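# Seat the extension bar in its bit-case slot

## Task

Push the extension bar fully into its matching slot in the bit case so that its hex shank ends up at the slot's narrow end, while keeping any drink can and any open parts bin upright.

## Robot and tools

Robot: two arms on fixed bases, left_arm (base near y = +0.226 m) and right_arm (base near y = -0.378 m). Each ends in a four-digit hand with index, middle and ring fingers and a thumb. right_arm carries a right hand, left_arm a mirrored left hand.

Scene frame: origin at table-top height, midway between the arms' nominal bases. +z is up, +x points out over the table, and +y is toward left_arm. Image left/right does not match arm names. Reported hand positions are in metres in this frame and can be wrong by a few centimetres, more at long reach.

Hand point axes (right hand): +z runs along straight fingers toward the tips, +x runs across the palm away from the thumb, and +y points out of the palm's face. On the left hand, +x points toward the thumb instead. Straight fingertips reach about 0.14 m past the knuckles, which sit near z = -0.017 m. A rigid mast near the wrist on the palm side can collide with objects. Under load the elbow sags, so the hand ends up lower than commanded.

Tool execute_actions: the argument actions is a list of actions. Each action is a table of 1 to 15 rows, and each row is one control step of 1/30 s. If a table has fewer than 15 rows, its last row is held for the remaining steps, so every action lasts 0.5 s. Each row is one flat list of 48 numbers covering both arms, each number in [-1, 1]. Send all 48 even when only one arm moves. The order is:
1-6: left_arm dx, dy, dz, rx, ry, rz.
7-22: left hand hinge goals in this order: index_abd, index_mcp, index_pip, index_dip, middle_abd, middle_mcp, middle_pip, middle_dip, ring_abd, ring_mcp, ring_pip, ring_dip, thumb_cmc, thumb_axl, thumb_mcp, thumb_ipl.
23-24: left current_limit, speed.
25-30: right_arm dx to rz.
31-46: right hand hinges, same order.
47-48: right current_limit, speed.

Arm numbers are offsets, not poses. Each one is measured from that arm's Hand target as it stood when the action began, along that target's own axes. Every row of an action uses the same starting target, not the previous row. A repeated offset in a later action moves the arm further again. Scale: 1.0 equals 0.6 m for dx, dy, dz, or 180 degrees for the rotation vector (rx, ry, rz). All zeros re-requests the current target. The controller limits commanded orientation to within 40 degrees of the measured one, and it favours position when both cannot be met. The hand often stops short of its target. Pauses will not close that gap, so send the missing distance as a further offset. Very small moves may not start. To stop pushing against something, command the target back past the hand point.

Hand numbers are absolute goal angles, mapped linearly between each hinge's two stops. Toward +1, _mcp, _pip and _dip curl a finger toward the palm, and _abd spreads it away from the thumb. Straight is roughly _abd 0.00, _mcp -0.75, _pip -0.58, _dip -0.70. For the thumb: thumb_cmc +1 swings it in front of the palm (flat beside it at -0.71), thumb_axl twists it (straight -0.68), and thumb_mcp (straight -0.23) and thumb_ipl (straight -0.17) bend it. A zero is a real goal, not 'unchanged'. To keep a hand as it is, copy back its hand_goal, hand_current_limit and hand_speed. current_limit maps linearly from 0 mA at -1 to 550 mA at +1, with a floor of 11 mA. speed gives (speed+1)/2 of 8.5 rad/s. They start at +0.4 and -0.6, and the last values written stay in effect. A finger presses only while its goal lies beyond the object's surface.

The argument cameras lists names: cam_high, cam_left_wrist, cam_right_wrist, or ["all"]. An unknown name invalidates the call. Images are returned when actions is empty, or when cameras requests them. Calibration is given per camera. Wrist images may lag while the arm moves.

Results per arm: end_effector_position (m) and end_effector_quat_wxyz in the scene frame; Hand target, which is the base for the next offsets; joint positions, velocities and torques; and a list of positions at sampled steps. Per hand, one entry per motor in the order above: hand_goal, hand_measured, hand_current_ma, and hand_state. hand_state is one of moving, goal, blocked (resting short while pressing) or overload (shut down). hand_current_limit and hand_speed are also given. A MOTOR HOT line warns of heating. An OVER-TEMPERATURE FAULT means that arm goes limp for 30 s or more.

zoom_image: camera (one of the three names) and region [x0, y0, x1, y1] in that camera's pixels from the top-left corner, at most 504 x 504. It works only on the latest image. read_manual: optional section, default "licences"; it moves nothing. finished_scene: scene, the current scene's number. It ends the scene permanently, and the goal must still hold without the robot.

Avoid: dropping objects, releasing a moving part, slamming or hitting the table or heavy objects, hard pushes, and anything leaving the table. Do not let the hands touch or squeeze each other. Keep motor current below about 495 mA for long periods, since 5 s there shuts the motor off for 10 s. Limit long stretched-out holds and pushing toward unreachable targets, as these heat the arm motors. Objects may occasionally be nudged by outside pushes. The scene keeps running while you think, and the robot holds its last command.

Each tool is called as name(argument=value, ...), one argument or row to a line, values as JSON.

## Session

execute_actions(
  actions=[],
)

Scene clock: 0.00 s.
left_arm: end_effector_position=(+0.2436, +0.2211, +0.2670) hand_goal=(+0.000, -0.754, -0.576, -0.696, +0.000, -0.754, -0.576, -0.696, +0.000, -0.754, -0.576, -0.696, -0.714, -0.678, -0.226, -0.168) hand_measured=(+0.000, -0.754, -0.576, -0.696, +0.000, -0.754, -0.576, -0.696, +0.000, -0.754, -0.576, -0.696, -0.714, -0.678, -0.226, -0.168) hand_current_ma=(+0, +0, +0, +0, +0, +0, +0, +0, +0, +0, +0, +0, +0, +0, +0, +0) hand_state=(goal, goal, goal, goal, goal, goal, goal, goal, goal, goal, goal, goal, goal, goal, goal, goal) hand_current_limit=0.40 hand_speed=-0.60 end_effector_quat_wxyz=(-0.157, +0.966, -0.050, +0.201) | right_arm: end_effector_position=(+0.6584, +0.0242, +0.3321) hand_goal=(+0.000, -0.754, -0.576, -0.696, +0.000, -0.754, -0.576, -0.696, +0.000, -0.754, -0.576, -0.696, -0.714, -0.678, -0.226, -0.168) hand_measured=(+0.000, -0.754, -0.576, -0.696, +0.000, -0.754, -0.576, -0.696, +0.000, -0.754, -0.576, -0.696, -0.714, -0.678, -0.226, -0.168) hand_current_ma=(+0, +0, +0, +0, +0, +0, +0, +0, +0, +0, +0, +0, +0, +0, +0, +0) hand_state=(goal, goal, goal, goal, goal, goal, goal, goal, goal, goal, goal, goal, goal, goal, goal, goal) hand_current_limit=0.40 hand_speed=-0.60 end_effector_quat_wxyz=(-0.184, +0.896, +0.083, +0.396)
Joint positions: left_arm=[0.209 0.586 0.868 -1.371 -0.194 1.934] | right_arm=[0.595 2.095 2.36 -0.935 0.083 1.979]
Joint velocities: within noise
Joint torques (N m): no reading
Heat: left arm: hottest waist 30 °C; right arm: hottest shoulder 29 °C.
Hand target: left_arm +0.2473, +0.2219, +0.2795; -0.161, +0.962, -0.048, +0.214 | right_arm +0.6626, +0.0273, +0.3354; -0.188, +0.893, +0.082, +0.402

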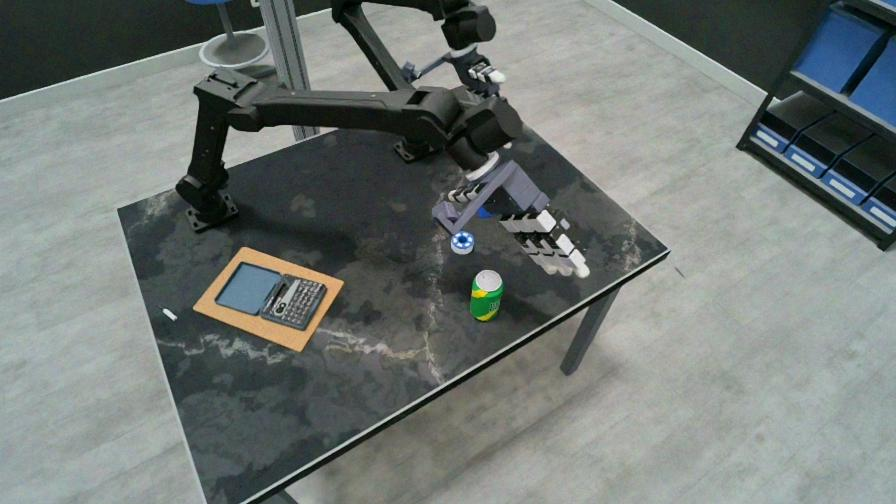

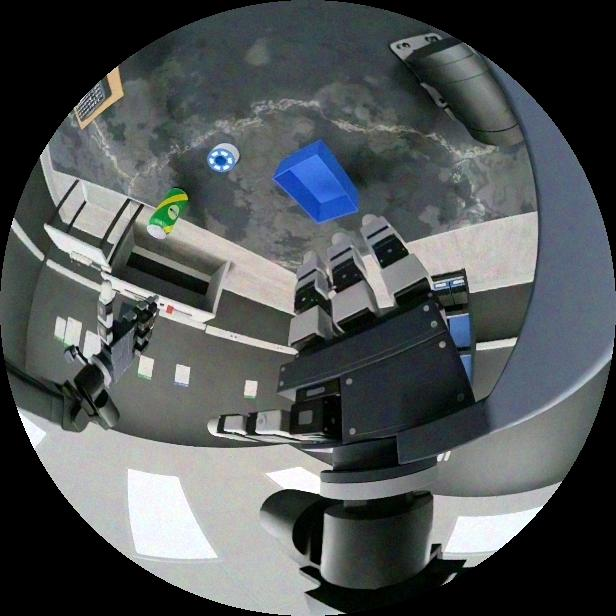

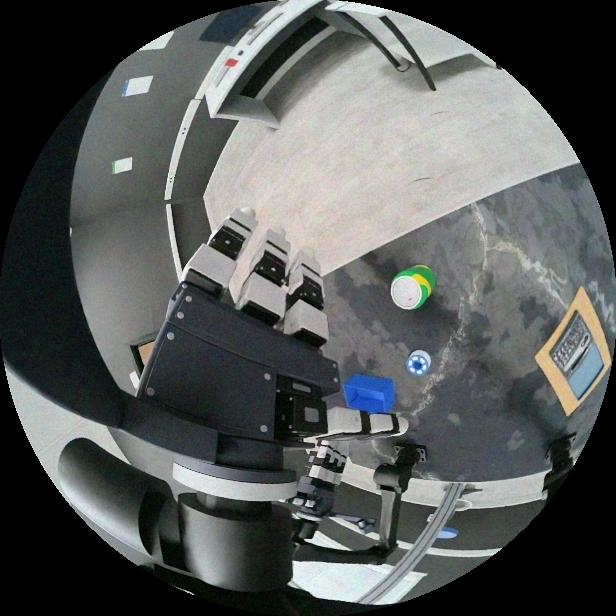

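zoom_image(
  camera="cam_high",
  region=[140, 230, 360, 370],
)

zoom_image(
  camera="cam_high",
  region=[210, 260, 330, 335],
)

Scaled by 2.291 from the camera's 896x504 image, which has a finer 1280x720 frame.

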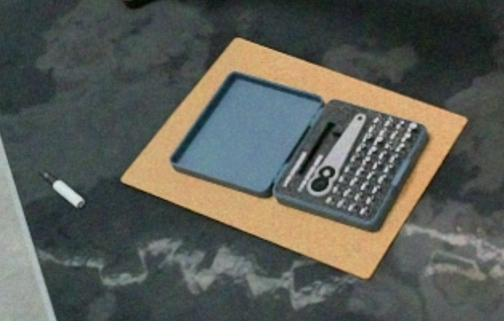

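Scaled by 4.200 from the camera's 896x504 image, which has a finer 1280x720 frame.

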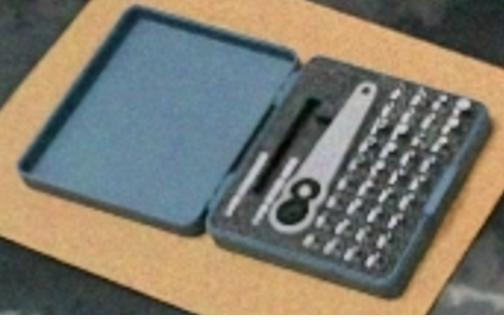

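execute_actions(
  actions=[
    [[0,0,0,0,0,0,0,-0.754,-0.576,-0.696,0,-0.754,-0.576,-0.696,0,-0.754,-0.576,-0.696,-0.714,-0.678,-0.226,-0.168,0.4,-0.6,-0.0683,0.0535,-0.0918,0,0,0,0,-0.754,-0.576,-0.696,0,-0.754,-0.576,-0.696,0,-0.754,-0.576,-0.696,-0.714,-0.678,-0.226,-0.168,0.4,-0.6]],
    [[0,0,0,0,0,0,0,-0.754,-0.576,-0.696,0,-0.754,-0.576,-0.696,0,-0.754,-0.576,-0.696,-0.714,-0.678,-0.226,-0.168,0.4,-0.6,-0.0683,0.0535,-0.0918,0,0,0,0,-0.754,-0.576,-0.696,0,-0.754,-0.576,-0.696,0,-0.754,-0.576,-0.696,-0.714,-0.678,-0.226,-0.168,0.4,-0.6]],
    [[0,0,0,0,0,0,0,-0.754,-0.576,-0.696,0,-0.754,-0.576,-0.696,0,-0.754,-0.576,-0.696,-0.714,-0.678,-0.226,-0.168,0.4,-0.6,-0.0683,0.0535,-0.0918,0,0,0,0,-0.754,-0.576,-0.696,0,-0.754,-0.576,-0.696,0,-0.754,-0.576,-0.696,-0.714,-0.678,-0.226,-0.168,0.4,-0.6]],
    [[0,0,0,0,0,0,0,-0.754,-0.576,-0.696,0,-0.754,-0.576,-0.696,0,-0.754,-0.576,-0.696,-0.714,-0.678,-0.226,-0.168,0.4,-0.6,-0.0683,0.0535,-0.0918,0,0,0,0,-0.754,-0.576,-0.696,0,-0.754,-0.576,-0.696,0,-0.754,-0.576,-0.696,-0.714,-0.678,-0.226,-0.168,0.4,-0.6]],
    [[0,0,0,0,0,0,0,-0.754,-0.576,-0.696,0,-0.754,-0.576,-0.696,0,-0.754,-0.576,-0.696,-0.714,-0.678,-0.226,-0.168,0.4,-0.6,-0.0683,0.0535,-0.0918,0,0,0,0,-0.754,-0.576,-0.696,0,-0.754,-0.576,-0.696,0,-0.754,-0.576,-0.696,-0.714,-0.678,-0.226,-0.168,0.4,-0.6]],
    [[0,0,0,0,0,0,0,-0.754,-0.576,-0.696,0,-0.754,-0.576,-0.696,0,-0.754,-0.576,-0.696,-0.714,-0.678,-0.226,-0.168,0.4,-0.6,-0.0683,0.0535,-0.0918,0,0,0,0,-0.754,-0.576,-0.696,0,-0.754,-0.576,-0.696,0,-0.754,-0.576,-0.696,-0.714,-0.678,-0.226,-0.168,0.4,-0.6]],
  ],
  cameras=["all"],
)

Scene clock: 122.63 s.
left_arm: end_effector_position=(+0.2436, +0.2211, +0.2670) hand_goal=(+0.000, -0.754, -0.576, -0.696, +0.000, -0.754, -0.576, -0.696, +0.000, -0.754, -0.576, -0.696, -0.714, -0.678, -0.226, -0.168) hand_measured=(+0.000, -0.752, -0.576, -0.696, +0.000, -0.752, -0.576, -0.696, +0.000, -0.752, -0.576, -0.696, -0.714, -0.678, -0.224, -0.168) hand_current_ma=(+0, +1, +0, +0, +0, +1, +0, +0, +0, +1, +0, +0, +0, +0, +2, +0) hand_state=(goal, goal, goal, goal, goal, goal, goal, goal, goal, goal, goal, goal, goal, goal, goal, goal) hand_current_limit=0.40 hand_speed=-0.60 end_effector_quat_wxyz=(-0.157, +0.966, -0.050, +0.201) | right_arm: end_effector_position=(+0.3285, -0.2741, +0.3051) hand_goal=(+0.000, -0.754, -0.576, -0.696, +0.000, -0.754, -0.576, -0.696, +0.000, -0.754, -0.576, -0.696, -0.714, -0.678, -0.226, -0.168) hand_measured=(-0.002, -0.750, -0.576, -0.696, -0.002, -0.750, -0.576, -0.696, -0.002, -0.752, -0.576, -0.696, -0.712, -0.678, -0.224, -0.168) hand_current_ma=(-1, +2, +0, +0, -1, +2, +0, +0, -1, +2, +0, +0, +1, +0, +1, +0) hand_state=(goal, goal, goal, goal, goal, goal, goal, goal, goal, goal, goal, goal, goal, goal, goal, goal) hand_current_limit=0.40 hand_speed=-0.60 end_effector_quat_wxyz=(-0.196, +0.888, +0.082, +0.408)
Joint positions: left_arm=[0.209 0.586 0.868 -1.371 -0.194 1.934] | right_arm=[0.41 0.821 0.922 -0.734 -0.074 1.871]
Joint torques (N m): left_arm=[0.38 -0.09 11.88 1.18 -0.17 -0.13] | right_arm=[-0.91 -2.67 10.11 1.36 -0.31 -0.19]
Heat: left arm: hottest elbow 30 °C; right arm: hottest elbow 40 °C.
Hand target: left_arm +0.2473, +0.2219, +0.2795; -0.161, +0.962, -0.048, +0.214 | right_arm +0.3298, -0.2807, +0.3004; -0.188, +0.893, +0.082, +0.402
Off the commanded pose: left_arm 0.013 m, 2 deg | right_arm 0.008 m, 1 deg.
Step readings (end_effector_position of left_arm | right_arm):
0: (+0.2436, +0.2211, +0.2670) | (+0.6584, +0.0242, +0.3321)
1: (+0.2436, +0.2211, +0.2670) | (+0.6583, +0.0242, +0.3320)
2: (+0.2436, +0.2211, +0.2670) | (+0.6568, +0.0230, +0.3298)
4: (+0.2436, +0.2211, +0.2670) | (+0.6431, +0.0130, +0.3204)
8: (+0.2436, +0.2211, +0.2670) | (+0.6124, -0.0094, +0.3072)
15: (+0.2436, +0.2211, +0.2670) | (+0.5990, -0.0183, +0.3324)
16: (+0.2436, +0.2211, +0.2670) | (+0.5983, -0.0187, +0.3356)
17: (+0.2436, +0.2211, +0.2670) | (+0.5964, -0.0203, +0.3370)
19: (+0.2436, +0.2211, +0.2670) | (+0.5820, -0.0322, +0.3317)
23: (+0.2436, +0.2211, +0.2670) | (+0.5501, -0.0574, +0.3173)
30: (+0.2436, +0.2211, +0.2670) | (+0.5437, -0.0678, +0.3270)
31: (+0.2436, +0.2211, +0.2670) | (+0.5438, -0.0686, +0.3272)
32: (+0.2436, +0.2211, +0.2670) | (+0.5424, -0.0701, +0.3263)
34: (+0.2436, +0.2211, +0.2670) | (+0.5294, -0.0819, +0.3166)
38: (+0.2436, +0.2211, +0.2670) | (+0.4973, -0.1086, +0.3018)
45: (+0.2436, +0.2211, +0.2670) | (+0.4896, -0.1208, +0.3219)
46: (+0.2436, +0.2211, +0.2670) | (+0.4890, -0.1209, +0.3232)
47: (+0.2436, +0.2211, +0.2670) | (+0.4875, -0.1223, +0.3229)
49: (+0.2436, +0.2211, +0.2670) | (+0.4749, -0.1322, +0.3148)
53: (+0.2436, +0.2211, +0.2670) | (+0.4453, -0.1585, +0.3008)
60: (+0.2436, +0.2211, +0.2670) | (+0.4362, -0.1721, +0.3169)
61: (+0.2436, +0.2211, +0.2670) | (+0.4358, -0.1722, +0.3174)
62: (+0.2436, +0.2211, +0.2670) | (+0.4340, -0.1734, +0.3160)
64: (+0.2436, +0.2211, +0.2670) | (+0.4221, -0.1822, +0.3076)
68: (+0.2436, +0.2211, +0.2670) | (+0.3935, -0.2090, +0.2951)
75: (+0.2436, +0.2211, +0.2670) | (+0.3835, -0.2225, +0.3129)
76: (+0.2436, +0.2211, +0.2670) | (+0.3832, -0.2223, +0.3129)
77: (+0.2436, +0.2211, +0.2670) | (+0.3819, -0.2233, +0.3116)
79: (+0.2436, +0.2211, +0.2670) | (+0.3710, -0.2314, +0.3035)
83: (+0.2436, +0.2211, +0.2670) | (+0.3413, -0.2599, +0.2910)
90: (+0.2436, +0.2211, +0.2670) | (+0.3289, -0.2736, +0.3056)
camera_calibration:
cam_right_wrist: T_world_to_cam=[[-0.318221, -0.586493, -0.744823, 0.202398], [-0.947688, 0.217487, 0.233638, 0.255434], [0.024962, 0.780208, -0.625022, 0.525875], [0, 0, 0, 1]] pos_world=[0.293352, -0.34714, 0.419755]

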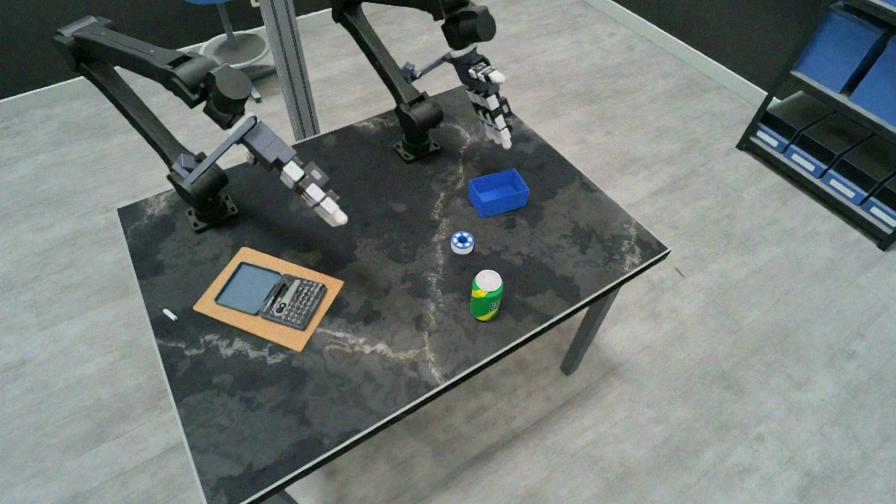

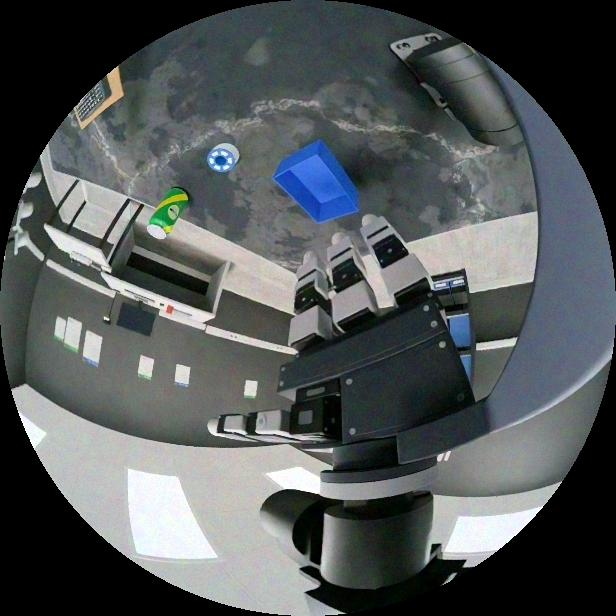

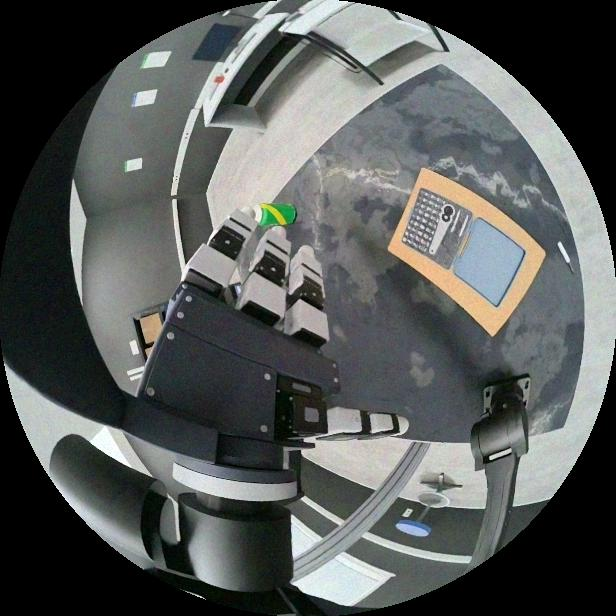

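zoom_image(
  camera="cam_right_wrist",
  region=[390, 165, 590, 335],
)

zoom_image(
  camera="cam_right_wrist",
  region=[400, 180, 480, 270],
)

Scaled by 2.520 from the camera's 616x616 image, which has a finer 880x880 frame.

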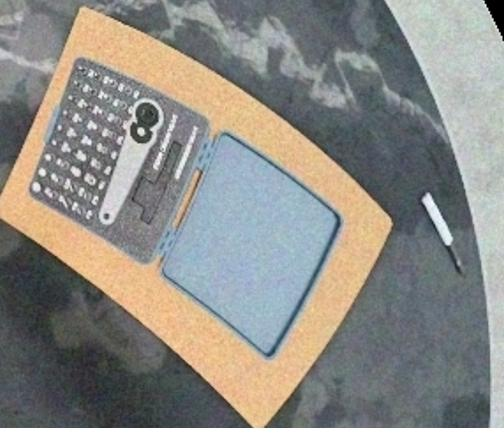

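Scaled by 5.600 from the camera's 616x616 image, which has a finer 880x880 frame.

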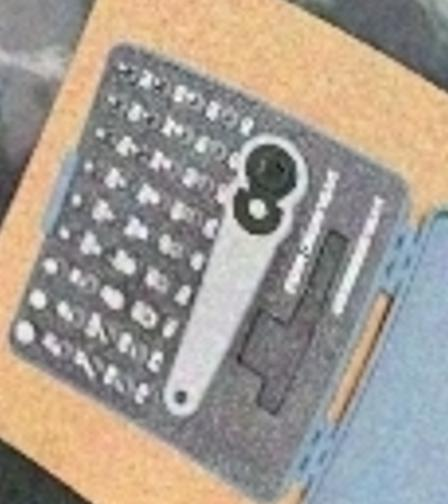

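execute_actions(
  actions=[
    [[0,0,0,0,0,0,0,-0.754,-0.576,-0.696,0,-0.754,-0.576,-0.696,0,-0.754,-0.576,-0.696,-0.714,-0.678,-0.226,-0.168,0.4,-0.6,0,0,0,0.0003,-0.026,0.1114,0,-0.754,-0.576,-0.696,0,-0.754,-0.576,-0.696,0,-0.754,-0.576,-0.696,-0.714,-0.678,-0.226,-0.168,0.4,-0.6]],
    [[0,0,0,0,0,0,0,-0.754,-0.576,-0.696,0,-0.754,-0.576,-0.696,0,-0.754,-0.576,-0.696,-0.714,-0.678,-0.226,-0.168,0.4,-0.6,0,0,0,0.0003,-0.026,0.1114,0,-0.754,-0.576,-0.696,0,-0.754,-0.576,-0.696,0,-0.754,-0.576,-0.696,-0.714,-0.678,-0.226,-0.168,0.4,-0.6]],
    [[0,0,0,0,0,0,0,-0.754,-0.576,-0.696,0,-0.754,-0.576,-0.696,0,-0.754,-0.576,-0.696,-0.714,-0.678,-0.226,-0.168,0.4,-0.6,0,0,0,0.0003,-0.026,0.1114,0,-0.754,-0.576,-0.696,0,-0.754,-0.576,-0.696,0,-0.754,-0.576,-0.696,-0.714,-0.678,-0.226,-0.168,0.4,-0.6]],
    [[0,0,0,0,0,0,0,-0.754,-0.576,-0.696,0,-0.754,-0.576,-0.696,0,-0.754,-0.576,-0.696,-0.714,-0.678,-0.226,-0.168,0.4,-0.6,0.0265,0.0912,0.0503,0,0,0,0,-0.754,-0.576,-0.696,0,-0.754,-0.576,-0.696,0,-0.754,-0.576,-0.696,-0.714,-0.678,-0.226,-0.168,0.4,-0.6]],
    [[0,0,0,0,0,0,0,-0.754,-0.576,-0.696,0,-0.754,-0.576,-0.696,0,-0.754,-0.576,-0.696,-0.714,-0.678,-0.226,-0.168,0.4,-0.6,0.0265,0.0912,0.0503,0,0,0,0,-0.754,-0.576,-0.696,0,-0.754,-0.576,-0.696,0,-0.754,-0.576,-0.696,-0.714,-0.678,-0.226,-0.168,0.4,-0.6]],
  ],
  cameras=["cam_right_wrist","cam_high"],
)

Scene clock: 206.33 s.
left_arm: end_effector_position=(+0.2436, +0.2211, +0.2670) hand_goal=(+0.000, -0.754, -0.576, -0.696, +0.000, -0.754, -0.576, -0.696, +0.000, -0.754, -0.576, -0.696, -0.714, -0.678, -0.226, -0.168) hand_measured=(+0.000, -0.752, -0.576, -0.696, +0.000, -0.752, -0.576, -0.696, +0.000, -0.752, -0.576, -0.696, -0.714, -0.678, -0.224, -0.168) hand_current_ma=(+0, +1, +0, +0, +0, +1, +0, +0, +0, +1, +0, +0, +0, +0, +2, +0) hand_state=(goal, goal, goal, goal, goal, goal, goal, goal, goal, goal, goal, goal, goal, goal, goal, goal) hand_current_limit=0.40 hand_speed=-0.60 end_effector_quat_wxyz=(-0.157, +0.966, -0.050, +0.201) | right_arm: end_effector_position=(+0.3253, -0.3240, +0.1807) hand_goal=(+0.000, -0.754, -0.576, -0.696, +0.000, -0.754, -0.576, -0.696, +0.000, -0.754, -0.576, -0.696, -0.714, -0.678, -0.226, -0.168) hand_measured=(-0.002, -0.746, -0.576, -0.696, -0.002, -0.746, -0.576, -0.696, -0.002, -0.748, -0.576, -0.696, -0.708, -0.678, -0.224, -0.168) hand_current_ma=(-1, +10, +0, +0, -1, +10, +0, +0, -1, +7, +0, +0, +6, +0, +2, +0) hand_state=(goal, goal, goal, goal, goal, goal, goal, goal, goal, goal, goal, goal, goal, goal, goal, goal) hand_current_limit=0.40 hand_speed=-0.60 end_effector_quat_wxyz=(-0.395, +0.895, -0.194, +0.069)
Joint positions: left_arm=[0.209 0.586 0.868 -1.371 -0.194 1.934] | right_arm=[-0.096 1.223 1.013 -1.024 -0.769 2.077]
Joint torques (N m): left_arm=[0.38 -0.09 11.89 1.18 -0.17 -0.13] | right_arm=[-0.62 -7.94 8.76 1.28 -1.07 0.11]
Heat: left arm: hottest elbow 31 °C; right arm: hottest elbow 42 °C.
Hand target: left_arm +0.2473, +0.2219, +0.2795; -0.161, +0.962, -0.048, +0.214 | right_arm +0.3278, -0.3278, +0.1803; -0.354, +0.854, -0.353, +0.147
Off the commanded pose: left_arm 0.013 m, 2 deg | right_arm 0.005 m, 21 deg.
joint sent to its limit (right arm) — joint 6 (wrist roll), upper limit. The joint targets are off in orientation, not in position.
Step readings (end_effector_position of left_arm | right_arm):
0: (+0.2436, +0.2211, +0.2670) | (+0.3286, -0.2742, +0.3051)
1: (+0.2436, +0.2211, +0.2670) | (+0.3285, -0.2740, +0.3047)
2: (+0.2436, +0.2211, +0.2670) | (+0.3269, -0.2732, +0.3018)
4: (+0.2436, +0.2211, +0.2670) | (+0.3226, -0.2729, +0.2936)
8: (+0.2436, +0.2211, +0.2670) | (+0.3235, -0.2784, +0.2793)
15: (+0.2436, +0.2211, +0.2670) | (+0.3225, -0.2802, +0.2734)
16: (+0.2436, +0.2211, +0.2670) | (+0.3219, -0.2791, +0.2741)
17: (+0.2436, +0.2211, +0.2670) | (+0.3198, -0.2758, +0.2743)
19: (+0.2436, +0.2211, +0.2670) | (+0.3153, -0.2701, +0.2762)
23: (+0.2436, +0.2211, +0.2670) | (+0.3201, -0.2753, +0.2840)
30: (+0.2436, +0.2211, +0.2670) | (+0.3218, -0.2793, +0.2797)
31: (+0.2436, +0.2211, +0.2670) | (+0.3209, -0.2782, +0.2788)
32: (+0.2436, +0.2211, +0.2670) | (+0.3179, -0.2750, +0.2785)
34: (+0.2436, +0.2211, +0.2670) | (+0.3128, -0.2689, +0.2811)
38: (+0.2436, +0.2211, +0.2670) | (+0.3205, -0.2740, +0.2881)
45: (+0.2436, +0.2211, +0.2670) | (+0.3213, -0.2788, +0.2804)
46: (+0.2436, +0.2211, +0.2670) | (+0.3206, -0.2782, +0.2796)
47: (+0.2436, +0.2211, +0.2670) | (+0.3211, -0.2790, +0.2788)
49: (+0.2436, +0.2211, +0.2670) | (+0.3236, -0.2822, +0.2745)
53: (+0.2436, +0.2211, +0.2670) | (+0.3238, -0.2953, +0.2558)
60: (+0.2436, +0.2211, +0.2670) | (+0.3243, -0.3011, +0.2429)
61: (+0.2436, +0.2211, +0.2670) | (+0.3249, -0.3011, +0.2427)
62: (+0.2436, +0.2211, +0.2670) | (+0.3265, -0.3019, +0.2404)
64: (+0.2436, +0.2211, +0.2670) | (+0.3281, -0.3053, +0.2287)
68: (+0.2436, +0.2211, +0.2670) | (+0.3195, -0.3176, +0.1946)
75: (+0.2436, +0.2211, +0.2670) | (+0.3231, -0.3241, +0.1805)
camera_calibration:
cam_right_wrist: T_world_to_cam=[[-0.894474, -0.103762, -0.434913, 0.367291], [-0.440581, 0.0388111, 0.896873, -0.0505025], [-0.076182, 0.993845, -0.0804312, 0.490923], [0, 0, 0, 1]] pos_world=[0.343681, -0.44783, 0.244519]
Images, in order (width x height): cam_high 896x504, cam_right_wrist 616x616.

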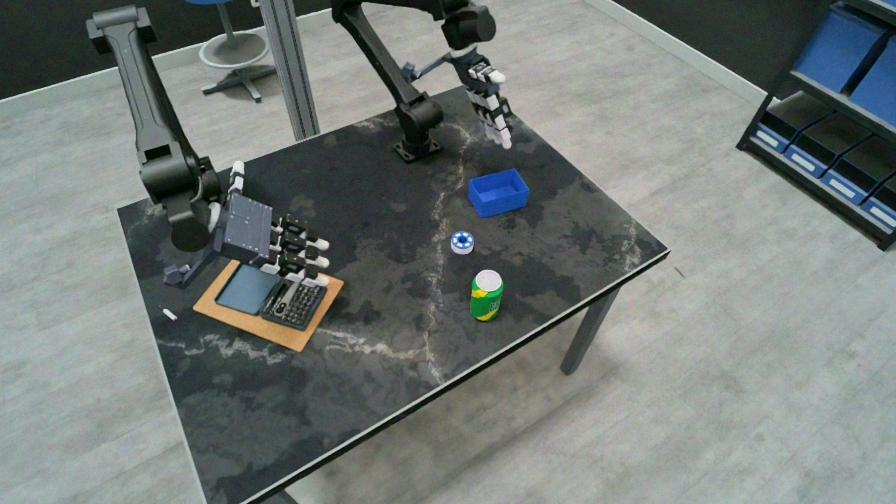

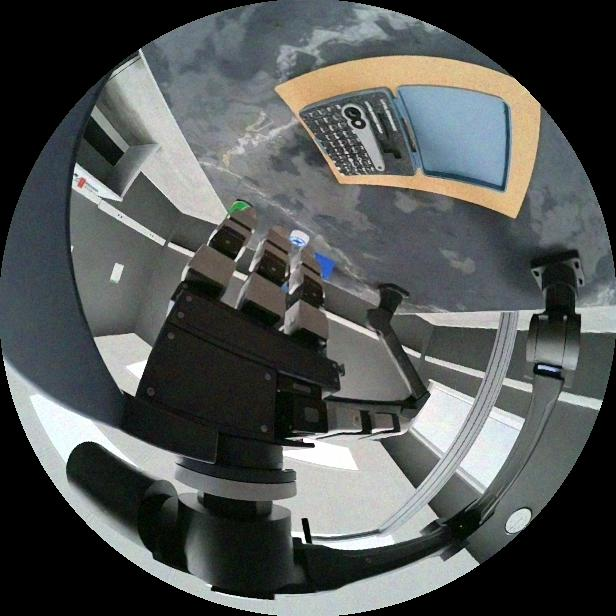

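zoom_image(
  camera="cam_right_wrist",
  region=[290, 70, 430, 190],
)

zoom_image(
  camera="cam_right_wrist",
  region=[350, 80, 430, 180],
)

Scaled by 3.600 from the camera's 616x616 image, which has a finer 880x880 frame.

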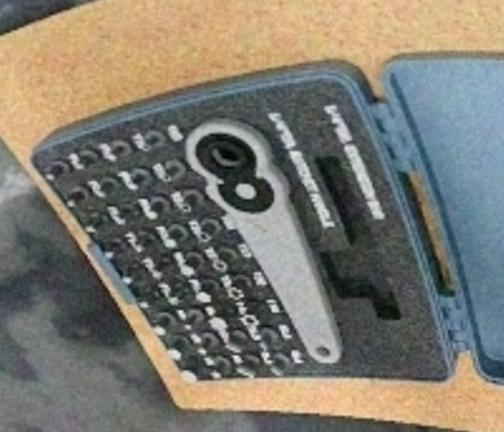

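Scaled by 5.040 from the camera's 616x616 image, which has a finer 880x880 frame.

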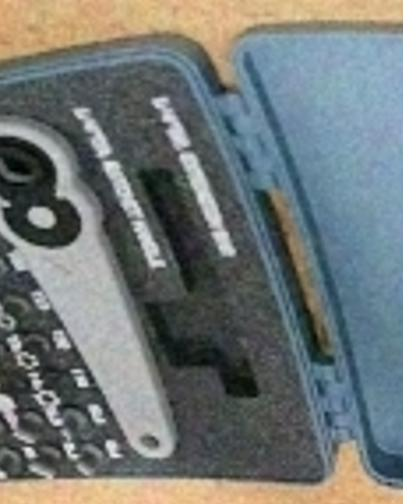

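execute_actions(
  actions=[
    [[0,0,0,0,0,0,0,-0.754,-0.576,-0.696,0,-0.754,-0.576,-0.696,0,-0.754,-0.576,-0.696,-0.714,-0.678,-0.226,-0.168,0.4,-0.6,0,0,0,0,-0.0982,-0.0982,0,-0.754,-0.576,-0.696,0,-0.754,-0.576,-0.696,0,-0.754,-0.576,-0.696,-0.714,-0.678,-0.226,-0.168,0.4,-0.6]],
    [[0,0,0,0,0,0,0,-0.754,-0.576,-0.696,0,-0.754,-0.576,-0.696,0,-0.754,-0.576,-0.696,-0.714,-0.678,-0.226,-0.168,0.4,-0.6,-0.0193,0.027,0.0673,0,0,0,0,-0.754,-0.576,-0.696,0,-0.754,-0.576,-0.696,0,-0.754,-0.576,-0.696,-0.714,-0.678,-0.226,-0.168,0.4,-0.6]],
    [[0,0,0,0,0,0,0,-0.754,-0.576,-0.696,0,-0.754,-0.576,-0.696,0,-0.754,-0.576,-0.696,-0.714,-0.678,-0.226,-0.168,0.4,-0.6,-0.0193,0.027,0.0673,0,0,0,0,-0.754,-0.576,-0.696,0,-0.754,-0.576,-0.696,0,-0.754,-0.576,-0.696,-0.714,-0.678,-0.226,-0.168,0.4,-0.6]],
  ],
  cameras=["cam_right_wrist"],
)

Scene clock: 266.33 s.
left_arm: end_effector_position=(+0.2436, +0.2211, +0.2670) hand_goal=(+0.000, -0.754, -0.576, -0.696, +0.000, -0.754, -0.576, -0.696, +0.000, -0.754, -0.576, -0.696, -0.714, -0.678, -0.226, -0.168) hand_measured=(+0.000, -0.752, -0.576, -0.696, +0.000, -0.752, -0.576, -0.696, +0.000, -0.752, -0.576, -0.696, -0.714, -0.678, -0.224, -0.168) hand_current_ma=(+0, +1, +0, +0, +0, +1, +0, +0, +0, +1, +0, +0, +0, +0, +2, +0) hand_state=(goal, goal, goal, goal, goal, goal, goal, goal, goal, goal, goal, goal, goal, goal, goal, goal) hand_current_limit=0.40 hand_speed=-0.60 end_effector_quat_wxyz=(-0.157, +0.966, -0.050, +0.201) | right_arm: end_effector_position=(+0.3163, -0.2933, +0.1026) hand_goal=(+0.000, -0.754, -0.576, -0.696, +0.000, -0.754, -0.576, -0.696, +0.000, -0.754, -0.576, -0.696, -0.714, -0.678, -0.226, -0.168) hand_measured=(-0.002, -0.746, -0.576, -0.696, -0.002, -0.746, -0.576, -0.696, -0.002, -0.748, -0.576, -0.696, -0.708, -0.678, -0.224, -0.168) hand_current_ma=(-1, +10, +0, +0, -1, +10, +0, +0, -1, +7, +0, +0, +6, +0, +2, +0) hand_state=(goal, goal, goal, goal, goal, goal, goal, goal, goal, goal, goal, goal, goal, goal, goal, goal) hand_current_limit=0.40 hand_speed=-0.60 end_effector_quat_wxyz=(-0.380, +0.911, -0.146, +0.063)
Joint positions: left_arm=[0.209 0.586 0.868 -1.371 -0.194 1.934] | right_arm=[0.014 1.273 0.847 -0.791 -0.723 2.076]
Joint torques (N m): left_arm=[0.38 -0.09 11.9 1.18 -0.17 -0.13] | right_arm=[1.44 -7.12 8.36 1.33 -0.81 0.13]
Heat: left arm: hottest elbow 32 °C; right arm: hottest elbow 37 °C.
Hand target: left_arm +0.2473, +0.2219, +0.2795; -0.161, +0.962, -0.048, +0.214 | right_arm +0.3177, -0.2878, +0.1001; -0.377, +0.910, -0.160, +0.066
Off the commanded pose: left_arm 0.013 m, 2 deg | right_arm 0.006 m, 2 deg.
joint sent to its limit (right arm) — joint 6 (wrist roll), upper limit. The joint targets still meet the commanded pose.
Step readings (end_effector_position of left_arm | right_arm):
0: (+0.2436, +0.2211, +0.2670) | (+0.3253, -0.3240, +0.1807)
1: (+0.2436, +0.2211, +0.2670) | (+0.3253, -0.3240, +0.1807)
2: (+0.2436, +0.2211, +0.2670) | (+0.3253, -0.3244, +0.1806)
4: (+0.2436, +0.2211, +0.2670) | (+0.3245, -0.3264, +0.1796)
8: (+0.2436, +0.2211, +0.2670) | (+0.3213, -0.3294, +0.1776)
15: (+0.2436, +0.2211, +0.2670) | (+0.3205, -0.3307, +0.1763)
16: (+0.2436, +0.2211, +0.2670) | (+0.3206, -0.3308, +0.1761)
17: (+0.2436, +0.2211, +0.2670) | (+0.3214, -0.3307, +0.1754)
19: (+0.2436, +0.2211, +0.2670) | (+0.3254, -0.3281, +0.1710)
23: (+0.2436, +0.2211, +0.2670) | (+0.3218, -0.3181, +0.1541)
30: (+0.2436, +0.2211, +0.2670) | (+0.3209, -0.3127, +0.1441)
31: (+0.2436, +0.2211, +0.2670) | (+0.3214, -0.3127, +0.1441)
32: (+0.2436, +0.2211, +0.2670) | (+0.3226, -0.3117, +0.1424)
34: (+0.2436, +0.2211, +0.2670) | (+0.3250, -0.3092, +0.1360)
38: (+0.2436, +0.2211, +0.2670) | (+0.3163, -0.2991, +0.1149)
45: (+0.2436, +0.2211, +0.2670) | (+0.3153, -0.2935, +0.1024)
camera_calibration:
cam_right_wrist: T_world_to_cam=[[-0.871878, -0.20738, -0.443647, 0.291883], [-0.459897, 0.0354007, 0.887266, 0.0205687], [-0.168296, 0.97762, -0.126238, 0.482483], [0, 0, 0, 1]] pos_world=[0.345145, -0.411882, 0.172151]
Images, in order (width x height): cam_right_wrist 616x616.

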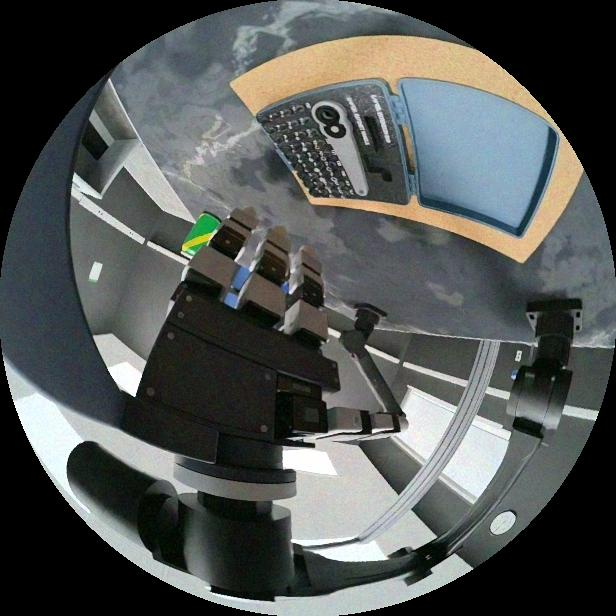

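zoom_image(
  camera="cam_right_wrist",
  region=[330, 75, 420, 205],
)

zoom_image(
  camera="cam_right_wrist",
  region=[250, 60, 420, 210],
)

Scaled by 3.877 from the camera's 616x616 image, which has a finer 880x880 frame.

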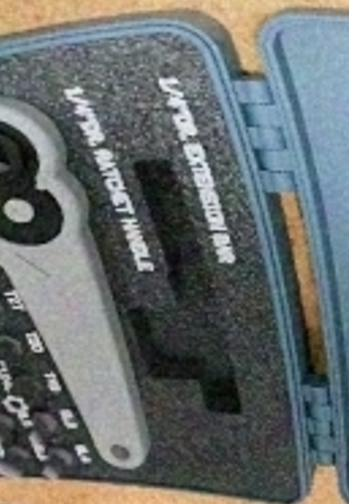

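Scaled by 2.965 from the camera's 616x616 image, which has a finer 880x880 frame.

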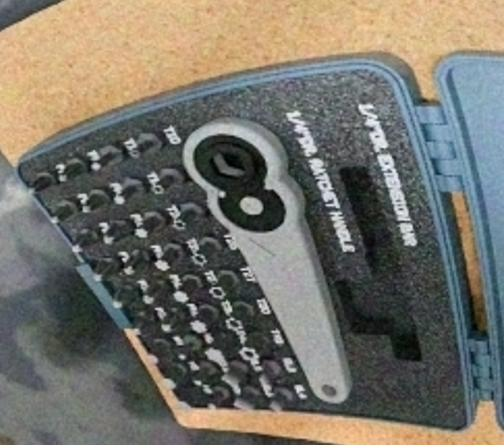

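zoom_image(
  camera="cam_right_wrist",
  region=[355, 108, 400, 188],
)

Scaled by 6.300 from the camera's 616x616 image, which has a finer 880x880 frame.

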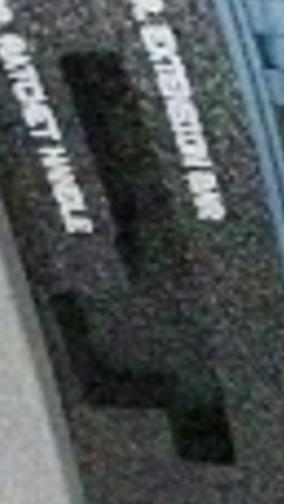

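execute_actions(
  actions=[
    [[0,0,0,0,0,0,0,-0.754,-0.576,-0.696,0,-0.754,-0.576,-0.696,0,-0.754,-0.576,-0.696,-0.714,-0.678,-0.226,-0.168,0.4,-0.6,0,0,0,0,0,0,0,0.342,0.737,-0.261,0,0.342,0.737,-0.261,0,0.342,0.737,-0.261,-0.714,-0.678,-0.226,-0.168,0.4,-0.4]],
    [[0,0,0,0,0,0,0,-0.754,-0.576,-0.696,0,-0.754,-0.576,-0.696,0,-0.754,-0.576,-0.696,-0.714,-0.678,-0.226,-0.168,0.4,-0.6,0,0,0,-0.0833,0,0,0,0.342,0.737,-0.261,0,0.342,0.737,-0.261,0,0.342,0.737,-0.261,-0.714,-0.678,-0.226,-0.168,0.4,-0.4]],
    [[0,0,0,0,0,0,0,-0.754,-0.576,-0.696,0,-0.754,-0.576,-0.696,0,-0.754,-0.576,-0.696,-0.714,-0.678,-0.226,-0.168,0.4,-0.6,0,0,0,-0.0833,0,0,0,0.342,0.737,-0.261,0,0.342,0.737,-0.261,0,0.342,0.737,-0.261,-0.714,-0.678,-0.226,-0.168,0.4,-0.4]],
    [[0,0,0,0,0,0,0,-0.754,-0.576,-0.696,0,-0.754,-0.576,-0.696,0,-0.754,-0.576,-0.696,-0.714,-0.678,-0.226,-0.168,0.4,-0.6,-0.0857,0.007,0.0498,0,0,0,0,0.342,0.737,-0.261,0,0.342,0.737,-0.261,0,0.342,0.737,-0.261,-0.714,-0.678,-0.226,-0.168,0.4,-0.4]],
  ],
  cameras=["cam_right_wrist"],
)

Scene clock: 296.73 s.
left_arm: end_effector_position=(+0.2436, +0.2211, +0.2670) hand_goal=(+0.000, -0.754, -0.576, -0.696, +0.000, -0.754, -0.576, -0.696, +0.000, -0.754, -0.576, -0.696, -0.714, -0.678, -0.226, -0.168) hand_measured=(+0.000, -0.752, -0.576, -0.696, +0.000, -0.752, -0.576, -0.696, +0.000, -0.752, -0.576, -0.696, -0.714, -0.678, -0.224, -0.168) hand_current_ma=(+0, +1, +0, +0, +0, +1, +0, +0, +0, +1, +0, +0, +0, +0, +2, +0) hand_state=(goal, goal, goal, goal, goal, goal, goal, goal, goal, goal, goal, goal, goal, goal, goal, goal) hand_current_limit=0.40 hand_speed=-0.60 end_effector_quat_wxyz=(-0.157, +0.966, -0.050, +0.201) | right_arm: end_effector_position=(+0.2707, -0.2726, +0.0692) hand_goal=(+0.000, +0.342, +0.736, -0.262, +0.000, +0.342, +0.736, -0.262, +0.000, +0.342, +0.736, -0.262, -0.714, -0.678, -0.226, -0.168) hand_measured=(-0.002, +0.328, +0.730, -0.266, -0.002, +0.330, +0.732, -0.266, +0.002, +0.332, +0.730, -0.264, -0.708, -0.678, -0.224, -0.168) hand_current_ma=(-1, -19, -5, -2, -1, -17, -4, -2, +0, -13, -5, -2, +7, +0, +2, +0) hand_state=(goal, goal, goal, goal, goal, goal, goal, goal, goal, goal, goal, goal, goal, goal, goal, goal) hand_current_limit=0.40 hand_speed=-0.40 end_effector_quat_wxyz=(-0.169, +0.983, -0.069, -0.022)
Joint positions: left_arm=[0.209 0.586 0.868 -1.371 -0.194 1.934] | right_arm=[0.312 1.385 0.887 -0.97 -0.328 2.079]
Joint torques (N m): left_arm=[0.38 -0.03 11.9 1.18 -0.17 -0.14] | right_arm=[1.2 -9.05 7.42 0.73 -0.43 0.1]
Heat: left arm: hottest elbow 32 °C; right arm: hottest elbow 39 °C.
Hand target: left_arm +0.2473, +0.2219, +0.2795; -0.161, +0.962, -0.048, +0.214 | right_arm +0.2708, -0.2668, +0.0703; -0.128, +0.976, -0.172, +0.023
Off the commanded pose: left_arm 0.013 m, 2 deg | right_arm 0.006 m, 14 deg.
joint sent to its limit (right arm) — joint 6 (wrist roll), upper limit. The joint targets are off in orientation, not in position.
Step readings (end_effector_position of left_arm | right_arm):
0: (+0.2436, +0.2211, +0.2670) | (+0.3163, -0.2933, +0.1026)
1: (+0.2436, +0.2211, +0.2670) | (+0.3163, -0.2932, +0.1027)
2: (+0.2436, +0.2211, +0.2670) | (+0.3166, -0.2932, +0.1027)
4: (+0.2436, +0.2211, +0.2670) | (+0.3168, -0.2932, +0.1027)
8: (+0.2436, +0.2211, +0.2670) | (+0.3180, -0.2925, +0.1031)
15: (+0.2436, +0.2211, +0.2670) | (+0.3176, -0.2929, +0.1023)
16: (+0.2436, +0.2211, +0.2670) | (+0.3177, -0.2936, +0.1020)
17: (+0.2436, +0.2211, +0.2670) | (+0.3172, -0.2989, +0.0995)
19: (+0.2436, +0.2211, +0.2670) | (+0.3127, -0.3073, +0.0952)
23: (+0.2436, +0.2211, +0.2670) | (+0.3046, -0.2985, +0.0894)
30: (+0.2436, +0.2211, +0.2670) | (+0.3028, -0.2931, +0.0872)
31: (+0.2436, +0.2211, +0.2670) | (+0.3029, -0.2942, +0.0876)
32: (+0.2436, +0.2211, +0.2670) | (+0.3033, -0.2993, +0.0883)
34: (+0.2436, +0.2211, +0.2670) | (+0.3046, -0.3072, +0.0909)
38: (+0.2436, +0.2211, +0.2670) | (+0.3095, -0.2987, +0.0932)
45: (+0.2436, +0.2211, +0.2670) | (+0.3043, -0.2946, +0.0894)
46: (+0.2436, +0.2211, +0.2670) | (+0.3041, -0.2947, +0.0895)
47: (+0.2436, +0.2211, +0.2670) | (+0.3039, -0.2943, +0.0893)
49: (+0.2436, +0.2211, +0.2670) | (+0.3010, -0.2905, +0.0863)
53: (+0.2436, +0.2211, +0.2670) | (+0.2798, -0.2797, +0.0757)
60: (+0.2436, +0.2211, +0.2670) | (+0.2700, -0.2731, +0.0692)
camera_calibration:
cam_right_wrist: T_world_to_cam=[[-0.847881, -0.51153, -0.139409, 0.131092], [-0.347528, 0.337637, 0.874771, 0.0813245], [-0.400402, 0.790151, -0.464048, 0.485457], [0, 0, 0, 1]] pos_world=[0.333791, -0.343985, 0.17241]
Images, in order (width x height): cam_right_wrist 616x616.

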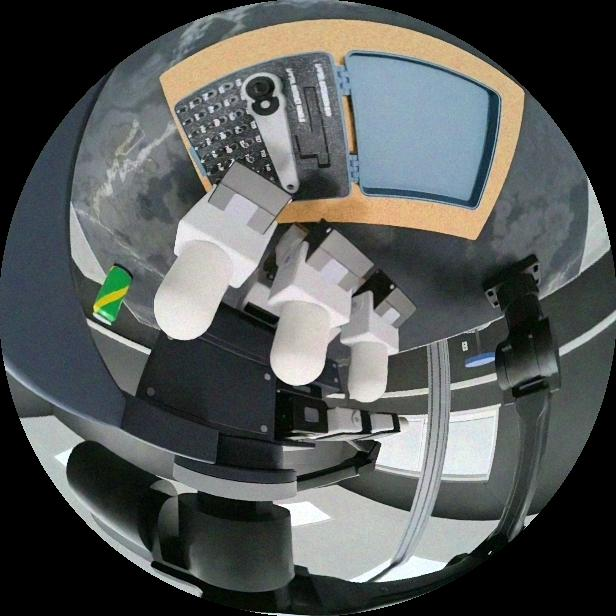

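zoom_image(
  camera="cam_right_wrist",
  region=[275, 50, 365, 210],
)

zoom_image(
  camera="cam_right_wrist",
  region=[290, 70, 340, 180],
)

Scaled by 3.150 from the camera's 616x616 image, which has a finer 880x880 frame.

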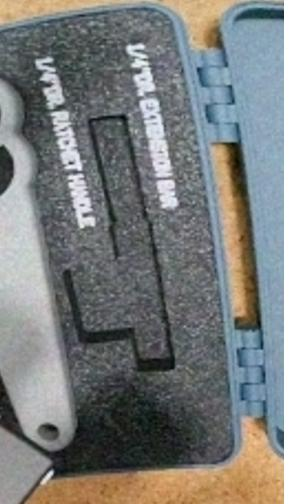

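Scaled by 4.582 from the camera's 616x616 image, which has a finer 880x880 frame.

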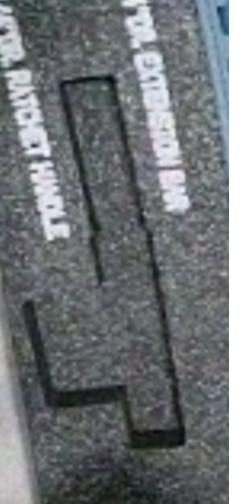

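zoom_image(
  camera="cam_right_wrist",
  region=[298, 82, 328, 142],
)

Scaled by 8.400 from the camera's 616x616 image, which has a finer 880x880 frame.

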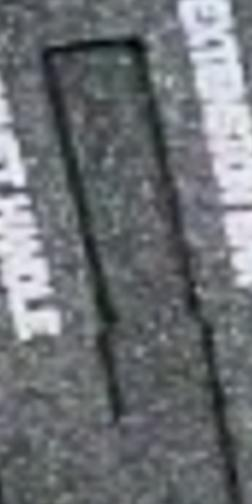

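execute_actions(
  actions=[
    [[0,0,0,0,0,0,0,-0.754,-0.576,-0.696,0,-0.754,-0.576,-0.696,0,-0.754,-0.576,-0.696,-0.714,-0.678,-0.226,-0.168,0.4,-0.6,0,-0.0432,-0.161,0,0,0,0,0.342,0.737,-0.261,0,0.342,0.737,-0.261,0,0.342,0.737,-0.261,-0.714,-0.678,-0.226,-0.168,0.4,-0.4]],
    [[0,0,0,0,0,0,0,-0.754,-0.576,-0.696,0,-0.754,-0.576,-0.696,0,-0.754,-0.576,-0.696,-0.714,-0.678,-0.226,-0.168,0.4,-0.6,0,0,0,-0.0395,0.016,0.1229,-0.167,-0.754,-0.576,-0.696,0.1,-0.754,-0.576,-0.696,0,-0.95,-0.95,-0.95,-0.714,-0.678,-0.226,-0.168,0.4,-0.4]],
    [[0,0,0,0,0,0,0,-0.754,-0.576,-0.696,0,-0.754,-0.576,-0.696,0,-0.754,-0.576,-0.696,-0.714,-0.678,-0.226,-0.168,0.4,-0.6,0,0,0,-0.0395,0.016,0.1229,-0.167,-0.754,-0.576,-0.696,0.1,-0.754,-0.576,-0.696,0,-0.95,-0.95,-0.95,-0.714,-0.678,-0.226,-0.168,0.4,-0.4]],
    [[0,0,0,0,0,0,0,-0.754,-0.576,-0.696,0,-0.754,-0.576,-0.696,0,-0.754,-0.576,-0.696,-0.714,-0.678,-0.226,-0.168,0.4,-0.6,0.089,0.0868,-0.0333,0,0,0,-0.167,-0.754,-0.576,-0.696,0.1,-0.754,-0.576,-0.696,0,-0.95,-0.95,-0.95,-0.714,-0.678,-0.226,-0.168,0.4,-0.4]],
    [[0,0,0,0,0,0,0,-0.754,-0.576,-0.696,0,-0.754,-0.576,-0.696,0,-0.754,-0.576,-0.696,-0.714,-0.678,-0.226,-0.168,0.4,-0.6,0.089,0.0868,-0.0333,0,0,0,-0.167,-0.754,-0.576,-0.696,0.1,-0.754,-0.576,-0.696,0,-0.95,-0.95,-0.95,-0.714,-0.678,-0.226,-0.168,0.4,-0.4]],
    [[0,0,0,0,0,0,0,-0.754,-0.576,-0.696,0,-0.754,-0.576,-0.696,0,-0.754,-0.576,-0.696,-0.714,-0.678,-0.226,-0.168,0.4,-0.6,0.089,0.0868,-0.0333,0,0,0,-0.167,-0.754,-0.576,-0.696,0.1,-0.754,-0.576,-0.696,0,-0.95,-0.95,-0.95,-0.714,-0.678,-0.226,-0.168,0.4,-0.4]],
    [[0,0,0,0,0,0,0,-0.754,-0.576,-0.696,0,-0.754,-0.576,-0.696,0,-0.754,-0.576,-0.696,-0.714,-0.678,-0.226,-0.168,0.4,-0.6,0.089,0.0868,-0.0333,0,0,0,-0.167,-0.754,-0.576,-0.696,0.1,-0.754,-0.576,-0.696,0,-0.95,-0.95,-0.95,-0.714,-0.678,-0.226,-0.168,0.4,-0.4]],
    [[0,0,0,0,0,0,0,-0.754,-0.576,-0.696,0,-0.754,-0.576,-0.696,0,-0.754,-0.576,-0.696,-0.714,-0.678,-0.226,-0.168,0.4,-0.6,0.089,0.0868,-0.0333,0,0,0,-0.167,-0.754,-0.576,-0.696,0.1,-0.754,-0.576,-0.696,0,-0.95,-0.95,-0.95,-0.714,-0.678,-0.226,-0.168,0.4,-0.4]],
  ],
  cameras=["cam_right_wrist","cam_high"],
)

Scene clock: 368.60 s.
left_arm: end_effector_position=(+0.2436, +0.2211, +0.2670) hand_goal=(+0.000, -0.754, -0.576, -0.696, +0.000, -0.754, -0.576, -0.696, +0.000, -0.754, -0.576, -0.696, -0.714, -0.678, -0.226, -0.168) hand_measured=(+0.000, -0.752, -0.576, -0.696, +0.000, -0.752, -0.576, -0.696, +0.000, -0.752, -0.576, -0.696, -0.714, -0.678, -0.224, -0.168) hand_current_ma=(+0, +1, +0, +0, +0, +1, +0, +0, +0, +1, +0, +0, +0, +0, +2, +0) hand_state=(goal, goal, goal, goal, goal, goal, goal, goal, goal, goal, goal, goal, goal, goal, goal, goal) hand_current_limit=0.40 hand_speed=-0.60 end_effector_quat_wxyz=(-0.157, +0.966, -0.050, +0.201) | right_arm: end_effector_position=(+0.2288, -0.6413, +0.2032) hand_goal=(-0.168, -0.754, -0.576, -0.696, +0.100, -0.754, -0.576, -0.696, +0.000, -0.950, -0.950, -0.950, -0.714, -0.678, -0.226, -0.168) hand_measured=(-0.164, -0.752, -0.574, -0.694, +0.098, -0.752, -0.574, -0.694, +0.002, -0.942, -0.944, -0.948, -0.712, -0.678, -0.222, -0.168) hand_current_ma=(+3, +2, +2, +2, +0, +2, +2, +2, +0, +9, +6, +2, +2, +0, +3, +0) hand_state=(goal, goal, goal, goal, goal, goal, goal, goal, goal, goal, goal, goal, goal, goal, goal, goal) hand_current_limit=0.40 hand_speed=-0.40 end_effector_quat_wxyz=(-0.061, +0.896, -0.436, -0.064)
Joint positions: left_arm=[0.209 0.586 0.868 -1.371 -0.194 1.934] | right_arm=[-0.669 1.519 1.35 -1.55 -0.098 1.838]
Joint torques (N m): left_arm=[0.32 -0.09 11.9 1.18 -0.17 -0.13] | right_arm=[0.44 -10.46 11.47 -0.38 -0.34 -0.16]
Heat: left arm: hottest elbow 33 °C; right arm: hottest elbow 38 °C.
Hand target: left_arm +0.2473, +0.2219, +0.2795; -0.161, +0.962, -0.048, +0.214 | right_arm +0.2403, -0.6494, +0.2111; -0.062, +0.900, -0.428, -0.056
Off the commanded pose: left_arm 0.013 m, 2 deg | right_arm 0.016 m, 1 deg; orientation clipped at the end of an earlier action of this call.
Step readings (end_effector_position of left_arm | right_arm):
0: (+0.2436, +0.2211, +0.2670) | (+0.2707, -0.2726, +0.0692)
1: (+0.2436, +0.2211, +0.2670) | (+0.2707, -0.2726, +0.0694)
2: (+0.2436, +0.2211, +0.2670) | (+0.2676, -0.2737, +0.0710)
4: (+0.2436, +0.2211, +0.2670) | (+0.2590, -0.2769, +0.0829)
8: (+0.2436, +0.2211, +0.2670) | (+0.2545, -0.2778, +0.1227)
15: (+0.2436, +0.2211, +0.2670) | (+0.2668, -0.2730, +0.1645)
16: (+0.2436, +0.2211, +0.2670) | (+0.2656, -0.2733, +0.1644)
17: (+0.2436, +0.2211, +0.2670) | (+0.2631, -0.2726, +0.1641)
19: (+0.2436, +0.2211, +0.2670) | (+0.2578, -0.2690, +0.1637)
23: (+0.2436, +0.2211, +0.2670) | (+0.2572, -0.2654, +0.1591)
30: (+0.2436, +0.2211, +0.2670) | (+0.2558, -0.2690, +0.1556)
31: (+0.2436, +0.2211, +0.2670) | (+0.2555, -0.2689, +0.1565)
32: (+0.2436, +0.2211, +0.2670) | (+0.2547, -0.2679, +0.1579)
34: (+0.2436, +0.2211, +0.2670) | (+0.2546, -0.2651, +0.1620)
38: (+0.2436, +0.2211, +0.2670) | (+0.2589, -0.2643, +0.1643)
45: (+0.2436, +0.2211, +0.2670) | (+0.2572, -0.2676, +0.1596)
46: (+0.2436, +0.2211, +0.2670) | (+0.2567, -0.2682, +0.1595)
47: (+0.2436, +0.2211, +0.2670) | (+0.2565, -0.2716, +0.1596)
49: (+0.2436, +0.2211, +0.2670) | (+0.2566, -0.2863, +0.1614)
53: (+0.2436, +0.2211, +0.2670) | (+0.2618, -0.3236, +0.1669)
60: (+0.2436, +0.2211, +0.2670) | (+0.2632, -0.3434, +0.1765)
61: (+0.2436, +0.2211, +0.2670) | (+0.2631, -0.3438, +0.1771)
62: (+0.2436, +0.2211, +0.2670) | (+0.2631, -0.3471, +0.1777)
64: (+0.2436, +0.2211, +0.2670) | (+0.2633, -0.3620, +0.1788)
68: (+0.2436, +0.2211, +0.2670) | (+0.2613, -0.4000, +0.1831)
75: (+0.2436, +0.2211, +0.2670) | (+0.2585, -0.4194, +0.1882)
76: (+0.2436, +0.2211, +0.2670) | (+0.2586, -0.4200, +0.1884)
77: (+0.2436, +0.2211, +0.2670) | (+0.2582, -0.4233, +0.1886)
79: (+0.2436, +0.2211, +0.2670) | (+0.2559, -0.4384, +0.1893)
83: (+0.2436, +0.2211, +0.2670) | (+0.2464, -0.4759, +0.1904)
90: (+0.2436, +0.2211, +0.2670) | (+0.2409, -0.4932, +0.1905)
91: (+0.2436, +0.2211, +0.2670) | (+0.2410, -0.4935, +0.1905)
92: (+0.2436, +0.2211, +0.2670) | (+0.2405, -0.4956, +0.1907)
94: (+0.2436, +0.2211, +0.2670) | (+0.2388, -0.5079, +0.1917)
98: (+0.2436, +0.2211, +0.2670) | (+0.2335, -0.5443, +0.1937)
105: (+0.2436, +0.2211, +0.2670) | (+0.2335, -0.5649, +0.1938)
106: (+0.2436, +0.2211, +0.2670) | (+0.2337, -0.5652, +0.1938)
107: (+0.2436, +0.2211, +0.2670) | (+0.2338, -0.5672, +0.1947)
109: (+0.2436, +0.2211, +0.2670) | (+0.2346, -0.5787, +0.1980)
113: (+0.2436, +0.2211, +0.2670) | (+0.2321, -0.6163, +0.2032)
120: (+0.2436, +0.2211, +0.2670) | (+0.2279, -0.6398, +0.2026)
camera_calibration:
cam_right_wrist: T_world_to_cam=[[-0.974644, 0.190937, 0.116673, 0.353091], [0.206508, 0.566759, 0.797583, 0.109843], [0.0861632, 0.801453, -0.591819, 0.744123], [0, 0, 0, 1]] pos_world=[0.257338, -0.726052, 0.311581]
Images, in order (width x height): cam_high 896x504, cam_right_wrist 616x616.

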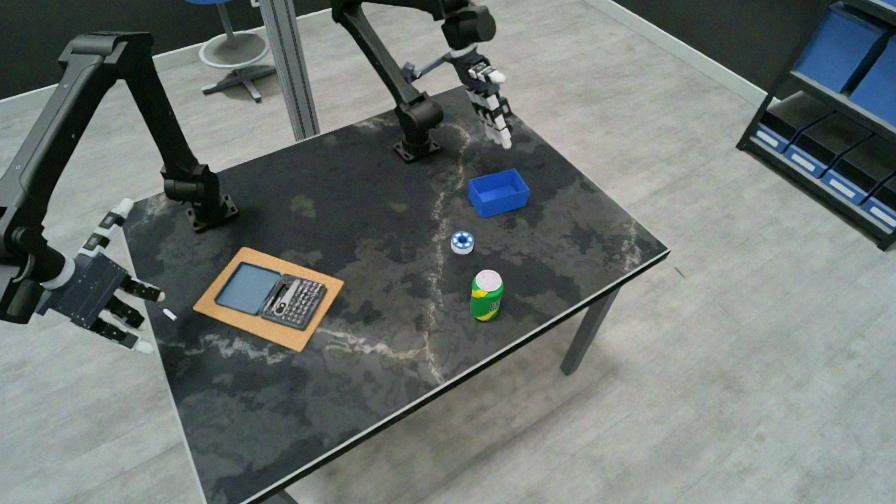

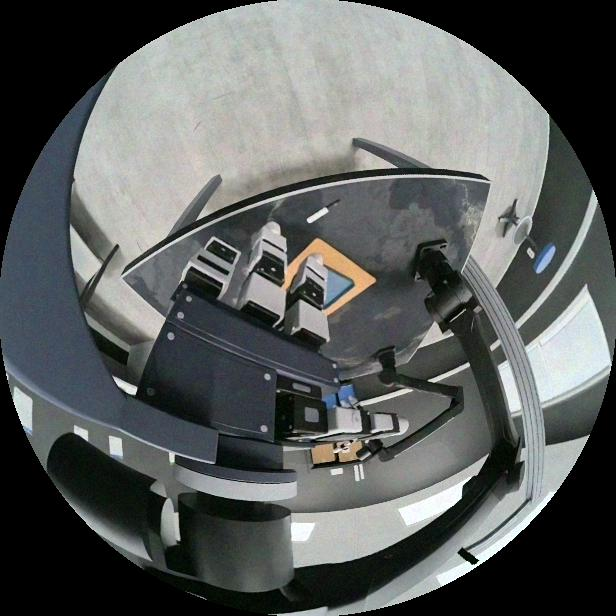

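zoom_image(
  camera="cam_right_wrist",
  region=[285, 185, 365, 245],
)

Scaled by 6.300 from the camera's 616x616 image, which has a finer 880x880 frame.

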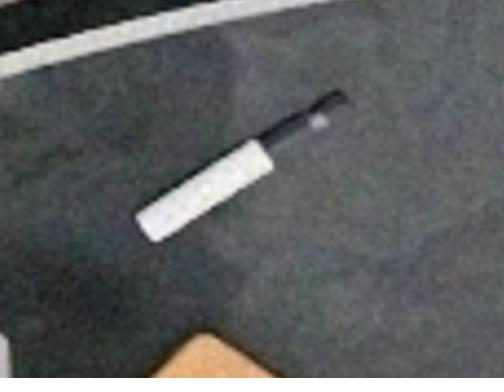

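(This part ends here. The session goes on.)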